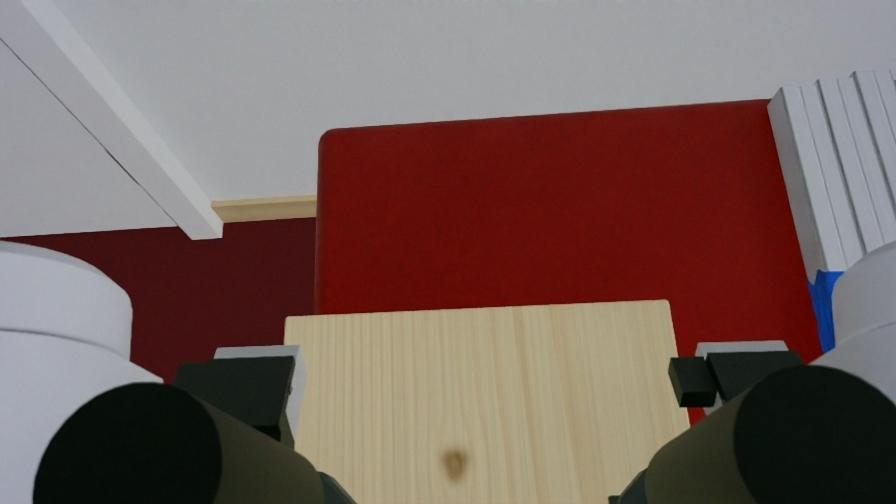

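Request:
move(joints={"torso_squat_rad":0.05}, cameras=[])

Request:
move(base={"x_m_s":-0.3,"for_s":1.833}, cameras=[])

Request:
move(base={"turn_rad_s":-0.8,"for_s":1.967}, cameras=[])

Request:
move(base={"x_m_s":0.4,"for_s":3.6}, cameras=[])

Request:
move(base={"turn_rad_s":0.8,"for_s":2.03}, joints={"head_tilt_rad":0.0}, cameras=["head_camera"])

Scene clock: 37.30 s.
Joint torques (N m): left_arm=[-19.44 -21.41 8.37 -18.26 2.76 -16.02 -0.41] | right_arm=[-22.14 21.62 -9.27 -17.37 -0.59 -14.36 -1.04]
External joint torques (N m): left_arm=[-9.57 -26.17 2.29 -11.93 2.73 -15.92 -0.42] | right_arm=[-12.27 27 -3.32 -11.36 -0.82 -14.32 -1.04]
Motor temperatures (°C): left_arm=[31 28 31 36 34 36 37] | right_arm=[34 30 31 31 35 40 34]
Wrist force (N): left_arm=[-61.0 6.4 -20.4] | right_arm=[-61.7 5.2 -17.2]
Wrist torque (N m): left_arm=[-0.48 0.62 0.75] | right_arm=[-0.20 -0.24 0.60]
Wrist force, peak (N): left_arm=[-69.9 -2.2 -0.5] | right_arm=[-70.1 12.9 8.1]
move: done
base_odometry: x=+0.543 y=+1.223 heading=-0.013
lidar_m: 0.33 0.34 1.27 3.23 2.43 1.70 1.59 1.63 2.17 1.13 0.72 0.85
base_status: not commanded
joint_positions: torso_squat_rad=+0.050 torso_shift_rad=+0.100 torso_pitch_rad=+1.001 torso_yaw_rad=+0.000 left_shoulder_pitch_rad=-1.318 left_shoulder_roll_rad=+0.951 left_shoulder_yaw_rad=-0.774 left_elbow_rad=-2.353 left_forearm_roll_rad=+0.795 left_wrist_pitch_rad=+1.860 left_hand_roll_rad=-0.130 left_gripper_m=-0.001 right_shoulder_pitch_rad=-1.317 right_shoulder_roll_rad=-0.952 right_shoulder_yaw_rad=+0.775 right_elbow_rad=-2.353 right_forearm_roll_rad=-0.796 right_wrist_pitch_rad=+1.860 right_hand_roll_rad=+0.130 right_gripper_m=-0.001 head_pan_rad=+0.000 head_tilt_rad=+0.200
joint_status: all done
wheel_motors_off: 0
motor_effort: left_wheel=+7(9) right_wheel=-13(16)
chest: x=+0.1025 y=+0.0001 z=+1.1431 quat_wxyz=(+0.877, +0.000, +0.480, +0.000) (m; base frame)
left_hand: x=+0.3623 y=+0.1188 z=+0.8112 quat_wxyz=(+0.708, +0.003, +0.004, -0.706) (m; base frame)
right_hand: x=+0.3619 y=-0.1187 z=+0.8110 quat_wxyz=(+0.708, -0.002, +0.005, +0.707) (m; base frame)
pictures: none
No camera images: "cameras" was empty.

Scene clock: 40.33 s.
Joint torques (N m): left_arm=[-19.33 -21.11 8.77 -18.89 2.98 -16.04 -0.44] | right_arm=[-22.51 21.02 -10.12 -17.81 -0.65 -14.37 -0.93]
External joint torques (N m): left_arm=[-9.46 -25.88 2.7 -12.57 2.95 -15.95 -0.44] | right_arm=[-12.64 26.39 -4.16 -11.79 -0.88 -14.33 -0.93]
Motor temperatures (°C): left_arm=[31 28 31 36 34 37 37] | right_arm=[34 30 31 31 35 40 34]
Wrist force (N): left_arm=[-61.3 6.7 -20.7] | right_arm=[-61.9 5.0 -17.1]
Wrist torque (N m): left_arm=[-0.57 0.70 0.74] | right_arm=[-0.17 -0.33 0.60]
Wrist force, peak (N): left_arm=[-62.4 7.1 -20.8] | right_arm=[-62.4 5.1 -17.6]
move: done
base_odometry: x=-0.007 y=+1.231 heading=-0.013
lidar_m: 0.88 1.52 2.02 4.39 1.59 1.14 1.04 1.07 1.43 3.52 1.35 1.11
base_status: done (sent for 1.83 of 1.83 s)
joint_positions: torso_squat_rad=+0.050 torso_shift_rad=+0.100 torso_pitch_rad=+1.001 torso_yaw_rad=+0.000 left_shoulder_pitch_rad=-1.318 left_shoulder_roll_rad=+0.951 left_shoulder_yaw_rad=-0.774 left_elbow_rad=-2.353 left_forearm_roll_rad=+0.795 left_wrist_pitch_rad=+1.860 left_hand_roll_rad=-0.130 left_gripper_m=-0.001 right_shoulder_pitch_rad=-1.317 right_shoulder_roll_rad=-0.952 right_shoulder_yaw_rad=+0.775 right_elbow_rad=-2.353 right_forearm_roll_rad=-0.796 right_wrist_pitch_rad=+1.860 right_hand_roll_rad=+0.130 right_gripper_m=-0.001 head_pan_rad=+0.000 head_tilt_rad=+0.200
joint_status: not commanded
wheel_motors_off: 0
motor_effort: left_wheel=-1(21) right_wheel=+2(41)
chest: x=+0.1025 y=+0.0001 z=+1.1431 quat_wxyz=(+0.877, +0.000, +0.480, +0.000) (m; base frame)
left_hand: x=+0.3623 y=+0.1188 z=+0.8112 quat_wxyz=(+0.708, +0.003, +0.004, -0.706) (m; base frame)
right_hand: x=+0.3618 y=-0.1187 z=+0.8111 quat_wxyz=(+0.708, -0.002, +0.005, +0.707) (m; base frame)
pictures: none
No camera images: "cameras" was empty.

Scene clock: 44.23 s.
Joint torques (N m): left_arm=[-19.17 -20.92 9.22 -18.88 3.1 -16 -0.42] | right_arm=[-22.52 20.87 -9.55 -17.84 -0.6 -14.3 -1.07]
External joint torques (N m): left_arm=[-9.3 -25.68 3.15 -12.56 3.07 -15.9 -0.42] | right_arm=[-12.65 26.25 -3.6 -11.82 -0.83 -14.26 -1.07]
Motor temperatures (°C): left_arm=[31 28 31 36 34 37 37] | right_arm=[34 30 31 31 35 41 34]
Wrist force (N): left_arm=[-62.0 6.9 -21.1] | right_arm=[-61.3 5.2 -17.5]
Wrist torque (N m): left_arm=[-0.54 0.62 0.75] | right_arm=[-0.14 -0.18 0.61]
Wrist force, peak (N): left_arm=[-62.8 6.8 -21.6] | right_arm=[-62.8 5.9 -17.9]
move: done
base_odometry: x=-0.007 y=+1.231 heading=-1.586
lidar_m: 3.37 1.36 1.11 0.91 1.55 2.05 4.36 1.61 1.11 1.03 1.06 1.40
base_status: done (sent for 1.97 of 1.97 s)
joint_positions: torso_squat_rad=+0.050 torso_shift_rad=+0.100 torso_pitch_rad=+1.001 torso_yaw_rad=+0.000 left_shoulder_pitch_rad=-1.318 left_shoulder_roll_rad=+0.951 left_shoulder_yaw_rad=-0.774 left_elbow_rad=-2.353 left_forearm_roll_rad=+0.795 left_wrist_pitch_rad=+1.860 left_hand_roll_rad=-0.130 left_gripper_m=-0.001 right_shoulder_pitch_rad=-1.317 right_shoulder_roll_rad=-0.952 right_shoulder_yaw_rad=+0.775 right_elbow_rad=-2.353 right_forearm_roll_rad=-0.796 right_wrist_pitch_rad=+1.860 right_hand_roll_rad=+0.130 right_gripper_m=-0.001 head_pan_rad=+0.000 head_tilt_rad=+0.200
joint_status: not commanded
wheel_motors_off: 0
motor_effort: left_wheel=+14(40) right_wheel=-3(38)
chest: x=+0.1025 y=+0.0001 z=+1.1431 quat_wxyz=(+0.877, +0.000, +0.480, +0.000) (m; base frame)
left_hand: x=+0.3623 y=+0.1188 z=+0.8112 quat_wxyz=(+0.708, +0.003, +0.004, -0.706) (m; base frame)
right_hand: x=+0.3618 y=-0.1187 z=+0.8111 quat_wxyz=(+0.708, -0.002, +0.005, +0.706) (m; base frame)
pictures: none
No camera images: "cameras" was empty.

Scene clock: 49.17 s.
Joint torques (N m): left_arm=[-18.96 -21.13 9.11 -19.12 3.12 -16.03 -0.46] | right_arm=[-22.64 20.97 -9.82 -18.03 -0.75 -14.35 -0.92]
External joint torques (N m): left_arm=[-9.09 -25.89 3.03 -12.79 3.1 -15.94 -0.46] | right_arm=[-12.77 26.35 -3.87 -12.01 -0.98 -14.31 -0.92]
Motor temperatures (°C): left_arm=[31 28 31 37 34 39 37] | right_arm=[34 30 31 31 35 42 34]
Wrist force (N): left_arm=[-61.6 7.0 -20.7] | right_arm=[-62.2 5.2 -16.5]
Wrist torque (N m): left_arm=[-0.52 0.76 0.75] | right_arm=[-0.19 -0.31 0.60]
Wrist force, peak (N): left_arm=[-63.0 6.8 -20.9] | right_arm=[-63.1 5.0 -17.6]
move: done
base_odometry: x=-0.029 y=-0.209 heading=-1.586
lidar_m: 3.08 1.19 0.86 0.83 0.87 1.78 4.93 1.45 1.01 0.95 0.97 1.29
base_status: done (sent for 3.6 of 3.6 s)
joint_positions: torso_squat_rad=+0.050 torso_shift_rad=+0.100 torso_pitch_rad=+1.001 torso_yaw_rad=+0.000 left_shoulder_pitch_rad=-1.318 left_shoulder_roll_rad=+0.951 left_shoulder_yaw_rad=-0.774 left_elbow_rad=-2.353 left_forearm_roll_rad=+0.795 left_wrist_pitch_rad=+1.860 left_hand_roll_rad=-0.130 left_gripper_m=-0.001 right_shoulder_pitch_rad=-1.317 right_shoulder_roll_rad=-0.951 right_shoulder_yaw_rad=+0.775 right_elbow_rad=-2.353 right_forearm_roll_rad=-0.796 right_wrist_pitch_rad=+1.860 right_hand_roll_rad=+0.130 right_gripper_m=-0.001 head_pan_rad=+0.000 head_tilt_rad=+0.200
joint_status: not commanded
wheel_motors_off: 0
motor_effort: left_wheel=+2(44) right_wheel=-2(30)
chest: x=+0.1025 y=+0.0001 z=+1.1431 quat_wxyz=(+0.877, +0.000, +0.480, +0.000) (m; base frame)
left_hand: x=+0.3623 y=+0.1188 z=+0.8112 quat_wxyz=(+0.708, +0.003, +0.004, -0.706) (m; base frame)
right_hand: x=+0.3618 y=-0.1187 z=+0.8110 quat_wxyz=(+0.708, -0.002, +0.005, +0.707) (m; base frame)
pictures: none
No camera images: "cameras" was empty.

Scene clock: 53.17 s.
Joint torques (N m): left_arm=[-19.13 -21.1 8.98 -19.22 3.26 -15.92 -0.43] | right_arm=[-22.57 20.59 -9.72 -17.92 -0.7 -14.21 -0.94]
External joint torques (N m): left_arm=[-9.25 -25.87 2.91 -12.9 3.24 -15.83 -0.43] | right_arm=[-12.7 25.96 -3.76 -11.9 -0.93 -14.17 -0.93]
Motor temperatures (°C): left_arm=[31 29 31 37 34 39 37] | right_arm=[34 31 31 32 35 43 34]
Wrist force (N): left_arm=[-62.4 6.9 -20.7] | right_arm=[-62.2 5.3 -16.9]
Wrist torque (N m): left_arm=[-0.51 0.59 0.75] | right_arm=[-0.19 -0.32 0.61]
Wrist force, peak (N): left_arm=[-62.6 6.8 -21.9] | right_arm=[-63.3 5.5 -17.5]
move: done
base_odometry: x=-0.029 y=-0.209 heading=+0.040
lidar_m: 0.80 0.84 1.76 3.72 1.38 1.03 0.95 1.00 1.37 3.91 1.13 0.82
base_status: done (sent for 2.03 of 2.03 s)
joint_positions: torso_squat_rad=+0.050 torso_shift_rad=+0.100 torso_pitch_rad=+1.001 torso_yaw_rad=+0.000 left_shoulder_pitch_rad=-1.318 left_shoulder_roll_rad=+0.951 left_shoulder_yaw_rad=-0.774 left_elbow_rad=-2.353 left_forearm_roll_rad=+0.795 left_wrist_pitch_rad=+1.860 left_hand_roll_rad=-0.130 left_gripper_m=-0.001 right_shoulder_pitch_rad=-1.317 right_shoulder_roll_rad=-0.951 right_shoulder_yaw_rad=+0.775 right_elbow_rad=-2.353 right_forearm_roll_rad=-0.796 right_wrist_pitch_rad=+1.860 right_hand_roll_rad=+0.130 right_gripper_m=-0.001 head_pan_rad=+0.000 head_tilt_rad=+0.000
joint_status: all done
wheel_motors_off: 0
motor_effort: left_wheel=-4(36) right_wheel=+15(34)
chest: x=+0.1025 y=+0.0001 z=+1.1431 quat_wxyz=(+0.877, +0.000, +0.480, +0.000) (m; base frame)
left_hand: x=+0.3623 y=+0.1188 z=+0.8112 quat_wxyz=(+0.708, +0.003, +0.004, -0.706) (m; base frame)
right_hand: x=+0.3618 y=-0.1187 z=+0.8110 quat_wxyz=(+0.708, -0.002, +0.005, +0.707) (m; base frame)
pictures: head_camera
camera_calibration:
head_camera: T_world_to_cam=[[-0.0105635, -0.999503, -0.0296881, 0.0387267], [-0.809628, 0.0259736, -0.586368, 1.00332], [0.586848, 0.0178423, -0.809501, 0.776877], [0, 0, 0, 1]] pos_world=[0.35682, -0.00121367, 1.21835]

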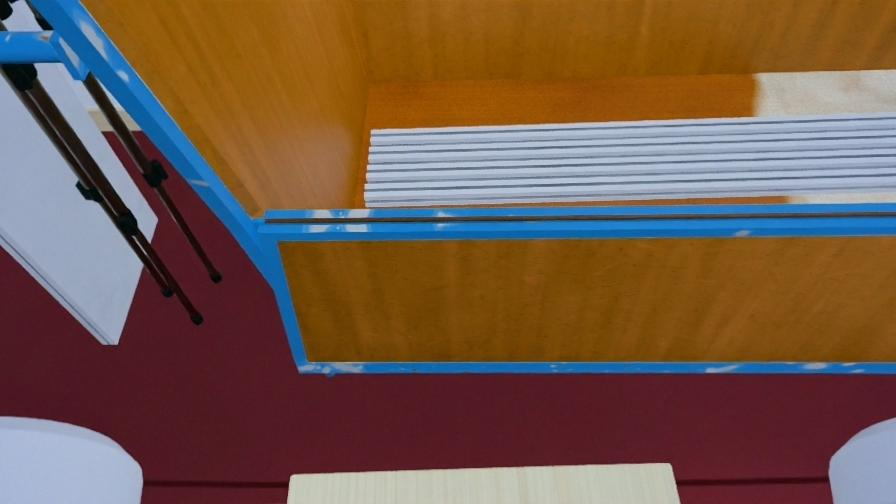

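Request:
move(base={"turn_rad_s":-0.2,"for_s":0.767}, cameras=[])

Request:
move(base={"x_m_s":0.3,"for_s":1.967}, cameras=[])

Request:
move(base={"turn_rad_s":0.2,"for_s":0.7}, cameras=["left_wrist_camera","right_wrist_camera"])

Scene clock: 60.67 s.
Joint torques (N m): left_arm=[-18.56 -21.29 9.27 -19.11 3.23 -16.01 -0.45] | right_arm=[-22.72 21.21 -10.23 -17.87 -0.59 -14.2 -0.97]
External joint torques (N m): left_arm=[-8.69 -26.05 3.19 -12.78 3.21 -15.91 -0.45] | right_arm=[-12.85 26.58 -4.27 -11.85 -0.82 -14.16 -0.97]
Motor temperatures (°C): left_arm=[31 29 31 37 34 40 37] | right_arm=[35 31 31 32 35 44 34]
Wrist force (N): left_arm=[-61.8 7.2 -21.0] | right_arm=[-62.5 5.0 -17.3]
Wrist torque (N m): left_arm=[-0.53 0.75 0.75] | right_arm=[-0.18 -0.31 0.62]
Wrist force, peak (N): left_arm=[-62.7 6.7 -21.7] | right_arm=[-63.0 4.9 -16.9]
move: done
base_odometry: x=-0.029 y=-0.209 heading=-0.113
lidar_m: 0.79 0.81 1.22 4.07 1.67 1.09 0.95 0.97 1.21 2.45 2.66 0.86
base_status: done (sent for 0.77 of 0.77 s)
joint_positions: torso_squat_rad=+0.050 torso_shift_rad=+0.100 torso_pitch_rad=+1.001 torso_yaw_rad=+0.000 left_shoulder_pitch_rad=-1.318 left_shoulder_roll_rad=+0.951 left_shoulder_yaw_rad=-0.774 left_elbow_rad=-2.353 left_forearm_roll_rad=+0.795 left_wrist_pitch_rad=+1.860 left_hand_roll_rad=-0.130 left_gripper_m=-0.001 right_shoulder_pitch_rad=-1.317 right_shoulder_roll_rad=-0.951 right_shoulder_yaw_rad=+0.775 right_elbow_rad=-2.353 right_forearm_roll_rad=-0.796 right_wrist_pitch_rad=+1.860 right_hand_roll_rad=+0.130 right_gripper_m=-0.001 head_pan_rad=+0.000 head_tilt_rad=+0.000
joint_status: not commanded
wheel_motors_off: 0
motor_effort: left_wheel=+3(14) right_wheel=-12(26)
chest: x=+0.1025 y=+0.0001 z=+1.1431 quat_wxyz=(+0.877, +0.000, +0.480, +0.000) (m; base frame)
left_hand: x=+0.3623 y=+0.1187 z=+0.8112 quat_wxyz=(+0.708, +0.003, +0.004, -0.706) (m; base frame)
right_hand: x=+0.3618 y=-0.1187 z=+0.8110 quat_wxyz=(+0.708, -0.002, +0.005, +0.706) (m; base frame)
pictures: none
No camera images: "cameras" was empty.

Scene clock: 63.73 s.
Joint torques (N m): left_arm=[-19.03 -20.87 9.15 -19.41 3.16 -15.97 -0.47] | right_arm=[-22.3 20.92 -10.24 -17.88 -0.74 -14.15 -0.96]
External joint torques (N m): left_arm=[-9.16 -25.64 3.08 -13.08 3.14 -15.87 -0.47] | right_arm=[-12.43 26.3 -4.29 -11.86 -0.97 -14.1 -0.96]
Motor temperatures (°C): left_arm=[31 29 31 37 34 41 37] | right_arm=[35 31 31 32 35 45 34]
Wrist force (N): left_arm=[-61.7 6.4 -21.7] | right_arm=[-62.1 5.3 -17.3]
Wrist torque (N m): left_arm=[-0.49 0.74 0.75] | right_arm=[-0.18 -0.31 0.59]
Wrist force, peak (N): left_arm=[-62.5 6.6 -22.5] | right_arm=[-62.5 4.9 -17.5]
move: done
base_odometry: x=+0.558 y=-0.275 heading=-0.112
lidar_m: 0.21 0.21 0.27 1.62 2.63 1.72 1.53 1.56 1.93 3.96 0.37 0.23
base_status: done (sent for 1.97 of 1.97 s)
joint_positions: torso_squat_rad=+0.050 torso_shift_rad=+0.100 torso_pitch_rad=+1.001 torso_yaw_rad=+0.000 left_shoulder_pitch_rad=-1.318 left_shoulder_roll_rad=+0.951 left_shoulder_yaw_rad=-0.775 left_elbow_rad=-2.353 left_forearm_roll_rad=+0.795 left_wrist_pitch_rad=+1.860 left_hand_roll_rad=-0.130 left_gripper_m=-0.001 right_shoulder_pitch_rad=-1.317 right_shoulder_roll_rad=-0.951 right_shoulder_yaw_rad=+0.775 right_elbow_rad=-2.353 right_forearm_roll_rad=-0.796 right_wrist_pitch_rad=+1.860 right_hand_roll_rad=+0.130 right_gripper_m=-0.001 head_pan_rad=+0.000 head_tilt_rad=+0.000
joint_status: not commanded
wheel_motors_off: 0
motor_effort: left_wheel=+13(48) right_wheel=-14(30)
chest: x=+0.1025 y=+0.0001 z=+1.1431 quat_wxyz=(+0.877, +0.000, +0.480, +0.000) (m; base frame)
left_hand: x=+0.3623 y=+0.1188 z=+0.8112 quat_wxyz=(+0.708, +0.003, +0.004, -0.706) (m; base frame)
right_hand: x=+0.3618 y=-0.1187 z=+0.8110 quat_wxyz=(+0.708, -0.002, +0.005, +0.707) (m; base frame)
pictures: none
No camera images: "cameras" was empty.

Scene clock: 65.37 s.
Joint torques (N m): left_arm=[-18.64 -20.51 9.36 -19.59 3.24 -16.36 -0.48] | right_arm=[-22.73 20.41 -10.39 -18.18 -0.74 -14.29 -1.01]
External joint torques (N m): left_arm=[-8.76 -25.27 3.29 -13.27 3.22 -16.26 -0.48] | right_arm=[-12.86 25.78 -4.44 -12.17 -0.96 -14.25 -1.01]
Motor temperatures (°C): left_arm=[31 29 31 38 34 41 37] | right_arm=[35 31 31 32 35 45 34]
Wrist force (N): left_arm=[-62.3 6.2 -22.2] | right_arm=[-62.2 5.1 -16.7]
Wrist torque (N m): left_arm=[-0.45 0.77 0.75] | right_arm=[-0.18 -0.33 0.60]
Wrist force, peak (N): left_arm=[-68.4 6.2 -21.9] | right_arm=[-68.9 5.8 -15.0]
move: done
base_odometry: x=+0.558 y=-0.275 heading=+0.028
lidar_m: 0.21 0.22 0.31 1.59 2.24 1.63 1.53 1.59 2.16 0.87 0.31 0.22
base_status: done (sent for 0.7 of 0.7 s)
joint_positions: torso_squat_rad=+0.050 torso_shift_rad=+0.100 torso_pitch_rad=+1.001 torso_yaw_rad=+0.000 left_shoulder_pitch_rad=-1.318 left_shoulder_roll_rad=+0.951 left_shoulder_yaw_rad=-0.775 left_elbow_rad=-2.353 left_forearm_roll_rad=+0.795 left_wrist_pitch_rad=+1.860 left_hand_roll_rad=-0.130 left_gripper_m=-0.001 right_shoulder_pitch_rad=-1.317 right_shoulder_roll_rad=-0.951 right_shoulder_yaw_rad=+0.775 right_elbow_rad=-2.353 right_forearm_roll_rad=-0.796 right_wrist_pitch_rad=+1.860 right_hand_roll_rad=+0.130 right_gripper_m=-0.001 head_pan_rad=+0.000 head_tilt_rad=+0.000
joint_status: not commanded
wheel_motors_off: 0
motor_effort: left_wheel=-14(55) right_wheel=+5(31)
chest: x=+0.1025 y=+0.0001 z=+1.1431 quat_wxyz=(+0.877, +0.000, +0.480, +0.000) (m; base frame)
left_hand: x=+0.3623 y=+0.1187 z=+0.8112 quat_wxyz=(+0.708, +0.003, +0.004, -0.706) (m; base frame)
right_hand: x=+0.3617 y=-0.1187 z=+0.8110 quat_wxyz=(+0.708, -0.002, +0.005, +0.707) (m; base frame)
pictures: left_wrist_camera, right_wrist_camera
camera_calibration:
left_wrist_camera: T_world_to_cam=[[0.0293961, -0.999387, -0.0190063, 0.122868], [-0.886934, -0.0348476, 0.46058, -0.0190899], [-0.46096, 0.00331807, -0.887415, 0.959016], [0, 0, 0, 1]] pos_world=[0.421524, 0.118946, 0.862172]
right_wrist_camera: T_world_to_cam=[[0.0273169, -0.999497, -0.0160974, -0.116718], [-0.85962, -0.031707, 0.509949, -0.0793109], [-0.510203, -0.0000926099, -0.860054, 0.954261], [0, 0, 0, 1]] pos_world=[0.421878, -0.119086, 0.859282]

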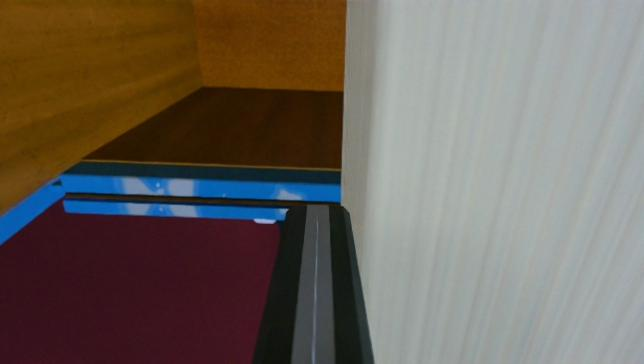

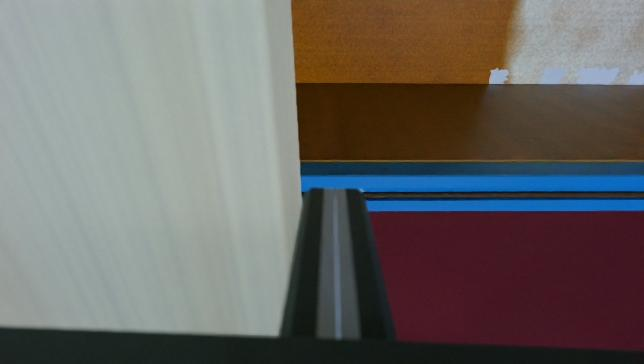

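Request:
move(joints={"torso_squat_rad":0.4,"torso_shift_rad":0.25,"left_shoulder_pitch_rad":-1.22,"left_shoulder_roll_rad":0.92,"left_shoulder_yaw_rad":-0.873,"left_elbow_rad":-2.219,"left_forearm_roll_rad":0.621,"left_wrist_pitch_rad":1.683,"left_hand_roll_rad":-0.194,"right_shoulder_pitch_rad":-1.22,"right_shoulder_roll_rad":-0.92,"right_shoulder_yaw_rad":0.873,"right_elbow_rad":-2.219,"right_forearm_roll_rad":-0.621,"right_wrist_pitch_rad":1.683,"right_hand_roll_rad":0.194}, min_time_s=1.5, cameras=[])

Request:
move(joints={"torso_squat_rad":0.5,"left_shoulder_pitch_rad":-1.173,"left_shoulder_roll_rad":0.865,"left_shoulder_yaw_rad":-0.928,"left_elbow_rad":-2.012,"left_forearm_roll_rad":0.522,"left_wrist_pitch_rad":1.505,"left_hand_roll_rad":-0.268,"right_shoulder_pitch_rad":-1.173,"right_shoulder_roll_rad":-0.865,"right_shoulder_yaw_rad":0.928,"right_elbow_rad":-2.012,"right_forearm_roll_rad":-0.522,"right_wrist_pitch_rad":1.505,"right_hand_roll_rad":0.268}, min_time_s=1, cameras=[])

Scene clock: 72.20 s.
Joint torques (N m): left_arm=[-16.76 -16.77 8.83 -18.93 2.33 -11.81 0.21] | right_arm=[-16.98 18.19 -7.15 -20.49 -2.15 -10.41 -0.25]
External joint torques (N m): left_arm=[-8 -21.15 3.3 -11.63 2.31 -11.71 0.21] | right_arm=[-8.24 23.22 -1.72 -13.6 -2.39 -10.37 -0.25]
Motor temperatures (°C): left_arm=[31 29 31 38 34 41 37] | right_arm=[35 31 31 33 35 45 34]
Wrist force (N): left_arm=[-45.7 1.8 -19.0] | right_arm=[-46.4 0.6 -17.4]
Wrist torque (N m): left_arm=[-0.18 0.55 -0.31] | right_arm=[-0.24 -0.09 0.38]
Wrist force, peak (N): left_arm=[-80.5 7.8 -22.8] | right_arm=[-80.7 6.5 -16.1]
move: done
base_odometry: x=+0.558 y=-0.275 heading=+0.027
lidar_m: 0.21 0.23 0.31 1.60 2.24 1.65 1.53 1.60 2.18 4.05 0.31 0.22
base_status: not commanded
joint_positions: torso_squat_rad=+0.400 torso_shift_rad=+0.250 torso_pitch_rad=+1.001 torso_yaw_rad=+0.000 left_shoulder_pitch_rad=-1.218 left_shoulder_roll_rad=+0.925 left_shoulder_yaw_rad=-0.874 left_elbow_rad=-2.216 left_forearm_roll_rad=+0.620 left_wrist_pitch_rad=+1.686 left_hand_roll_rad=-0.194 left_gripper_m=+0.000 right_shoulder_pitch_rad=-1.218 right_shoulder_roll_rad=-0.926 right_shoulder_yaw_rad=+0.873 right_elbow_rad=-2.216 right_forearm_roll_rad=-0.620 right_wrist_pitch_rad=+1.686 right_hand_roll_rad=+0.194 right_gripper_m=+0.000 head_pan_rad=+0.000 head_tilt_rad=+0.000
joint_status: all done
wheel_motors_off: 0
motor_effort: left_wheel=-17(21) right_wheel=+9(14)
chest: x=+0.1922 y=+0.0000 z=+1.0721 quat_wxyz=(+0.877, +0.000, +0.480, +0.000) (m; base frame)
left_hand: x=+0.4403 y=+0.1187 z=+0.6783 quat_wxyz=(+0.708, +0.003, +0.004, -0.706) (m; base frame)
right_hand: x=+0.4405 y=-0.1190 z=+0.6782 quat_wxyz=(+0.708, -0.003, +0.004, +0.706) (m; base frame)
pictures: none
No camera images: "cameras" was empty.

Scene clock: 73.50 s.
Joint torques (N m): left_arm=[-8.05 1.67 5.45 -7.3 -0.18 -0.75 -0.23] | right_arm=[-8.21 -2.09 -4.21 -7.57 0.19 -0.23 0.13]
External joint torques (N m): left_arm=[0.41 -2.22 0.33 0.31 -0.21 -0.63 -0.23] | right_arm=[0.19 2.43 0.83 -0.42 -0.05 -0.16 0.13]
Motor temperatures (°C): left_arm=[31 29 31 38 34 41 37] | right_arm=[35 31 31 33 35 45 34]
Wrist force (N): left_arm=[0.7 0.5 -7.6] | right_arm=[-0.4 1.5 -5.5]
Wrist torque (N m): left_arm=[-0.25 0.17 0.09] | right_arm=[-0.15 0.07 -0.05]
Wrist force, peak (N): left_arm=[-82.6 2.1 -19.7] | right_arm=[-82.3 1.5 -17.9]
move: done
base_odometry: x=+0.558 y=-0.275 heading=+0.027
lidar_m: 0.21 0.23 0.31 1.61 2.24 1.64 1.54 1.60 2.18 4.06 0.30 0.21
base_status: not commanded
joint_positions: torso_squat_rad=+0.500 torso_shift_rad=+0.250 torso_pitch_rad=+1.000 torso_yaw_rad=+0.000 left_shoulder_pitch_rad=-1.173 left_shoulder_roll_rad=+0.865 left_shoulder_yaw_rad=-0.928 left_elbow_rad=-2.012 left_forearm_roll_rad=+0.522 left_wrist_pitch_rad=+1.505 left_hand_roll_rad=-0.268 left_gripper_m=+0.000 right_shoulder_pitch_rad=-1.173 right_shoulder_roll_rad=-0.865 right_shoulder_yaw_rad=+0.928 right_elbow_rad=-2.012 right_forearm_roll_rad=-0.522 right_wrist_pitch_rad=+1.505 right_hand_roll_rad=+0.268 right_gripper_m=+0.000 head_pan_rad=+0.000 head_tilt_rad=+0.000
joint_status: all done
wheel_motors_off: 0
motor_effort: left_wheel=-15(17) right_wheel=+8(10)
chest: x=+0.1844 y=+0.0000 z=+1.0429 quat_wxyz=(+0.878, +0.000, +0.479, +0.000) (m; base frame)
left_hand: x=+0.4328 y=+0.1144 z=+0.5908 quat_wxyz=(+0.707, +0.000, -0.001, -0.707) (m; base frame)
right_hand: x=+0.4329 y=-0.1145 z=+0.5908 quat_wxyz=(+0.707, +0.000, -0.001, +0.707) (m; base frame)
pictures: none
No camera images: "cameras" was empty.

Request:
move(joints={"head_tilt_rad":0.15})

Scene clock: 80.10 s.
Joint torques (N m): left_arm=[-7.96 1.8 5.34 -7.24 -0.21 -0.61 -0.19] | right_arm=[-7.92 -2.53 -4.06 -7.91 0.34 -0.2 0.23]
External joint torques (N m): left_arm=[0.49 -2.08 0.21 0.37 -0.23 -0.48 -0.19] | right_arm=[0.48 1.99 0.97 -0.76 0.1 -0.13 0.23]
Motor temperatures (°C): left_arm=[31 29 31 38 34 39 37] | right_arm=[35 31 31 32 35 43 34]
Wrist force (N): left_arm=[1.4 0.8 -7.1] | right_arm=[-0.4 1.4 -5.1]
Wrist torque (N m): left_arm=[-0.27 0.27 0.11] | right_arm=[-0.18 0.03 -0.07]
Wrist force, peak (N): left_arm=[1.5 0.3 -8.2] | right_arm=[-0.8 1.7 -5.7]
move: done
base_odometry: x=+0.558 y=-0.275 heading=+0.027
lidar_m: 0.21 0.22 0.30 1.60 2.23 1.63 1.54 1.58 2.18 4.04 0.32 0.22
base_status: not commanded
joint_positions: torso_squat_rad=+0.500 torso_shift_rad=+0.250 torso_pitch_rad=+1.000 torso_yaw_rad=+0.000 left_shoulder_pitch_rad=-1.173 left_shoulder_roll_rad=+0.865 left_shoulder_yaw_rad=-0.928 left_elbow_rad=-2.012 left_forearm_roll_rad=+0.522 left_wrist_pitch_rad=+1.505 left_hand_roll_rad=-0.268 left_gripper_m=+0.000 right_shoulder_pitch_rad=-1.173 right_shoulder_roll_rad=-0.865 right_shoulder_yaw_rad=+0.928 right_elbow_rad=-2.012 right_forearm_roll_rad=-0.522 right_wrist_pitch_rad=+1.505 right_hand_roll_rad=+0.268 right_gripper_m=+0.000 head_pan_rad=+0.000 head_tilt_rad=+0.150
joint_status: all done
wheel_motors_off: 0
motor_effort: left_wheel=-15(16) right_wheel=+7(10)
chest: x=+0.1844 y=+0.0000 z=+1.0429 quat_wxyz=(+0.878, +0.000, +0.479, +0.000) (m; base frame)
left_hand: x=+0.4328 y=+0.1144 z=+0.5908 quat_wxyz=(+0.707, +0.000, -0.001, -0.707) (m; base frame)
right_hand: x=+0.4329 y=-0.1145 z=+0.5908 quat_wxyz=(+0.707, +0.000, -0.001, +0.707) (m; base frame)
pictures: head_camera, left_wrist_camera, right_wrist_camera
camera_calibration:
head_camera: T_world_to_cam=[[-0.0149486, -0.999499, -0.0278824, 0.0360675], [-0.88777, 0.0260972, -0.459547, 0.895737], [0.460045, 0.0178836, -0.887716, 0.78272], [0, 0, 0, 1]] pos_world=[0.435662, -0.00132458, 1.10747]
left_wrist_camera: T_world_to_cam=[[0.0267718, -0.999613, -0.00759274, 0.106705], [-0.88822, -0.0272719, 0.458609, 0.14567], [-0.458638, -0.00553378, -0.888606, 0.79662], [0, 0, 0, 1]] pos_world=[0.491891, 0.115044, 0.641886]
right_wrist_camera: T_world_to_cam=[[0.0289843, -0.999208, -0.0272517, -0.112113], [-0.861711, -0.0387938, 0.505915, 0.0967978], [-0.506572, 0.00881948, -0.862153, 0.80182], [0, 0, 0, 1]] pos_world=[0.492841, -0.115341, 0.639265]

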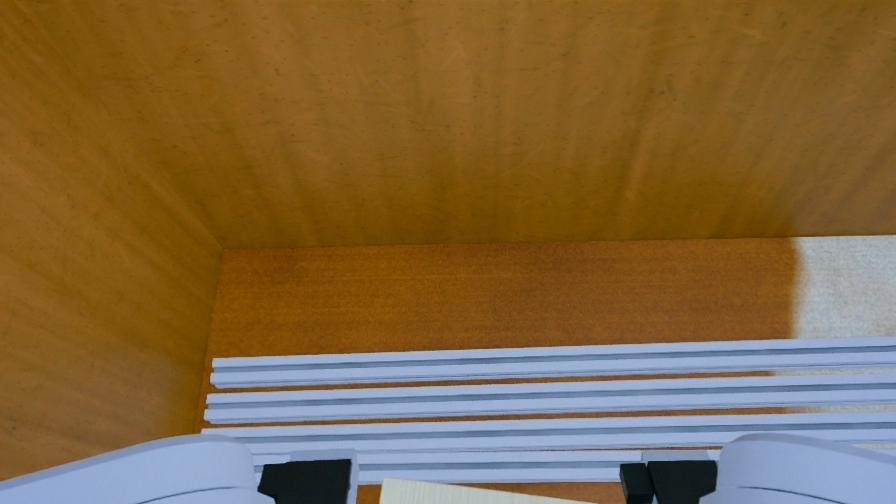

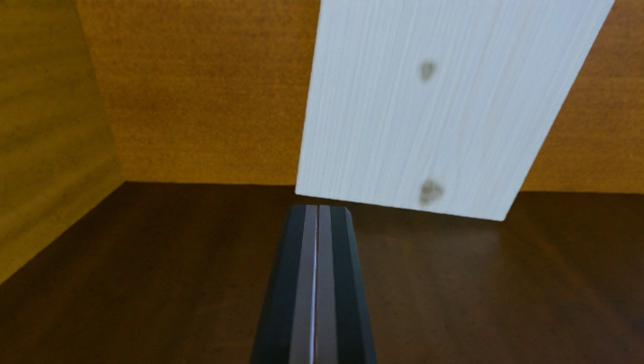

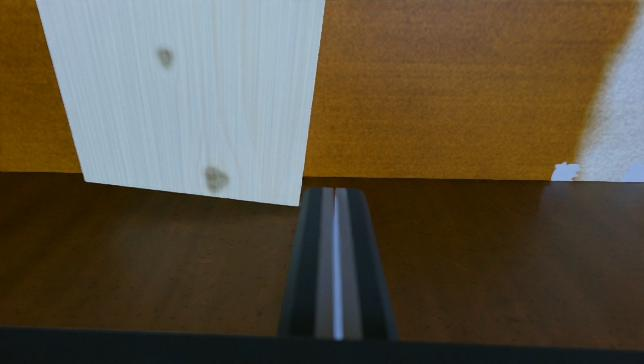

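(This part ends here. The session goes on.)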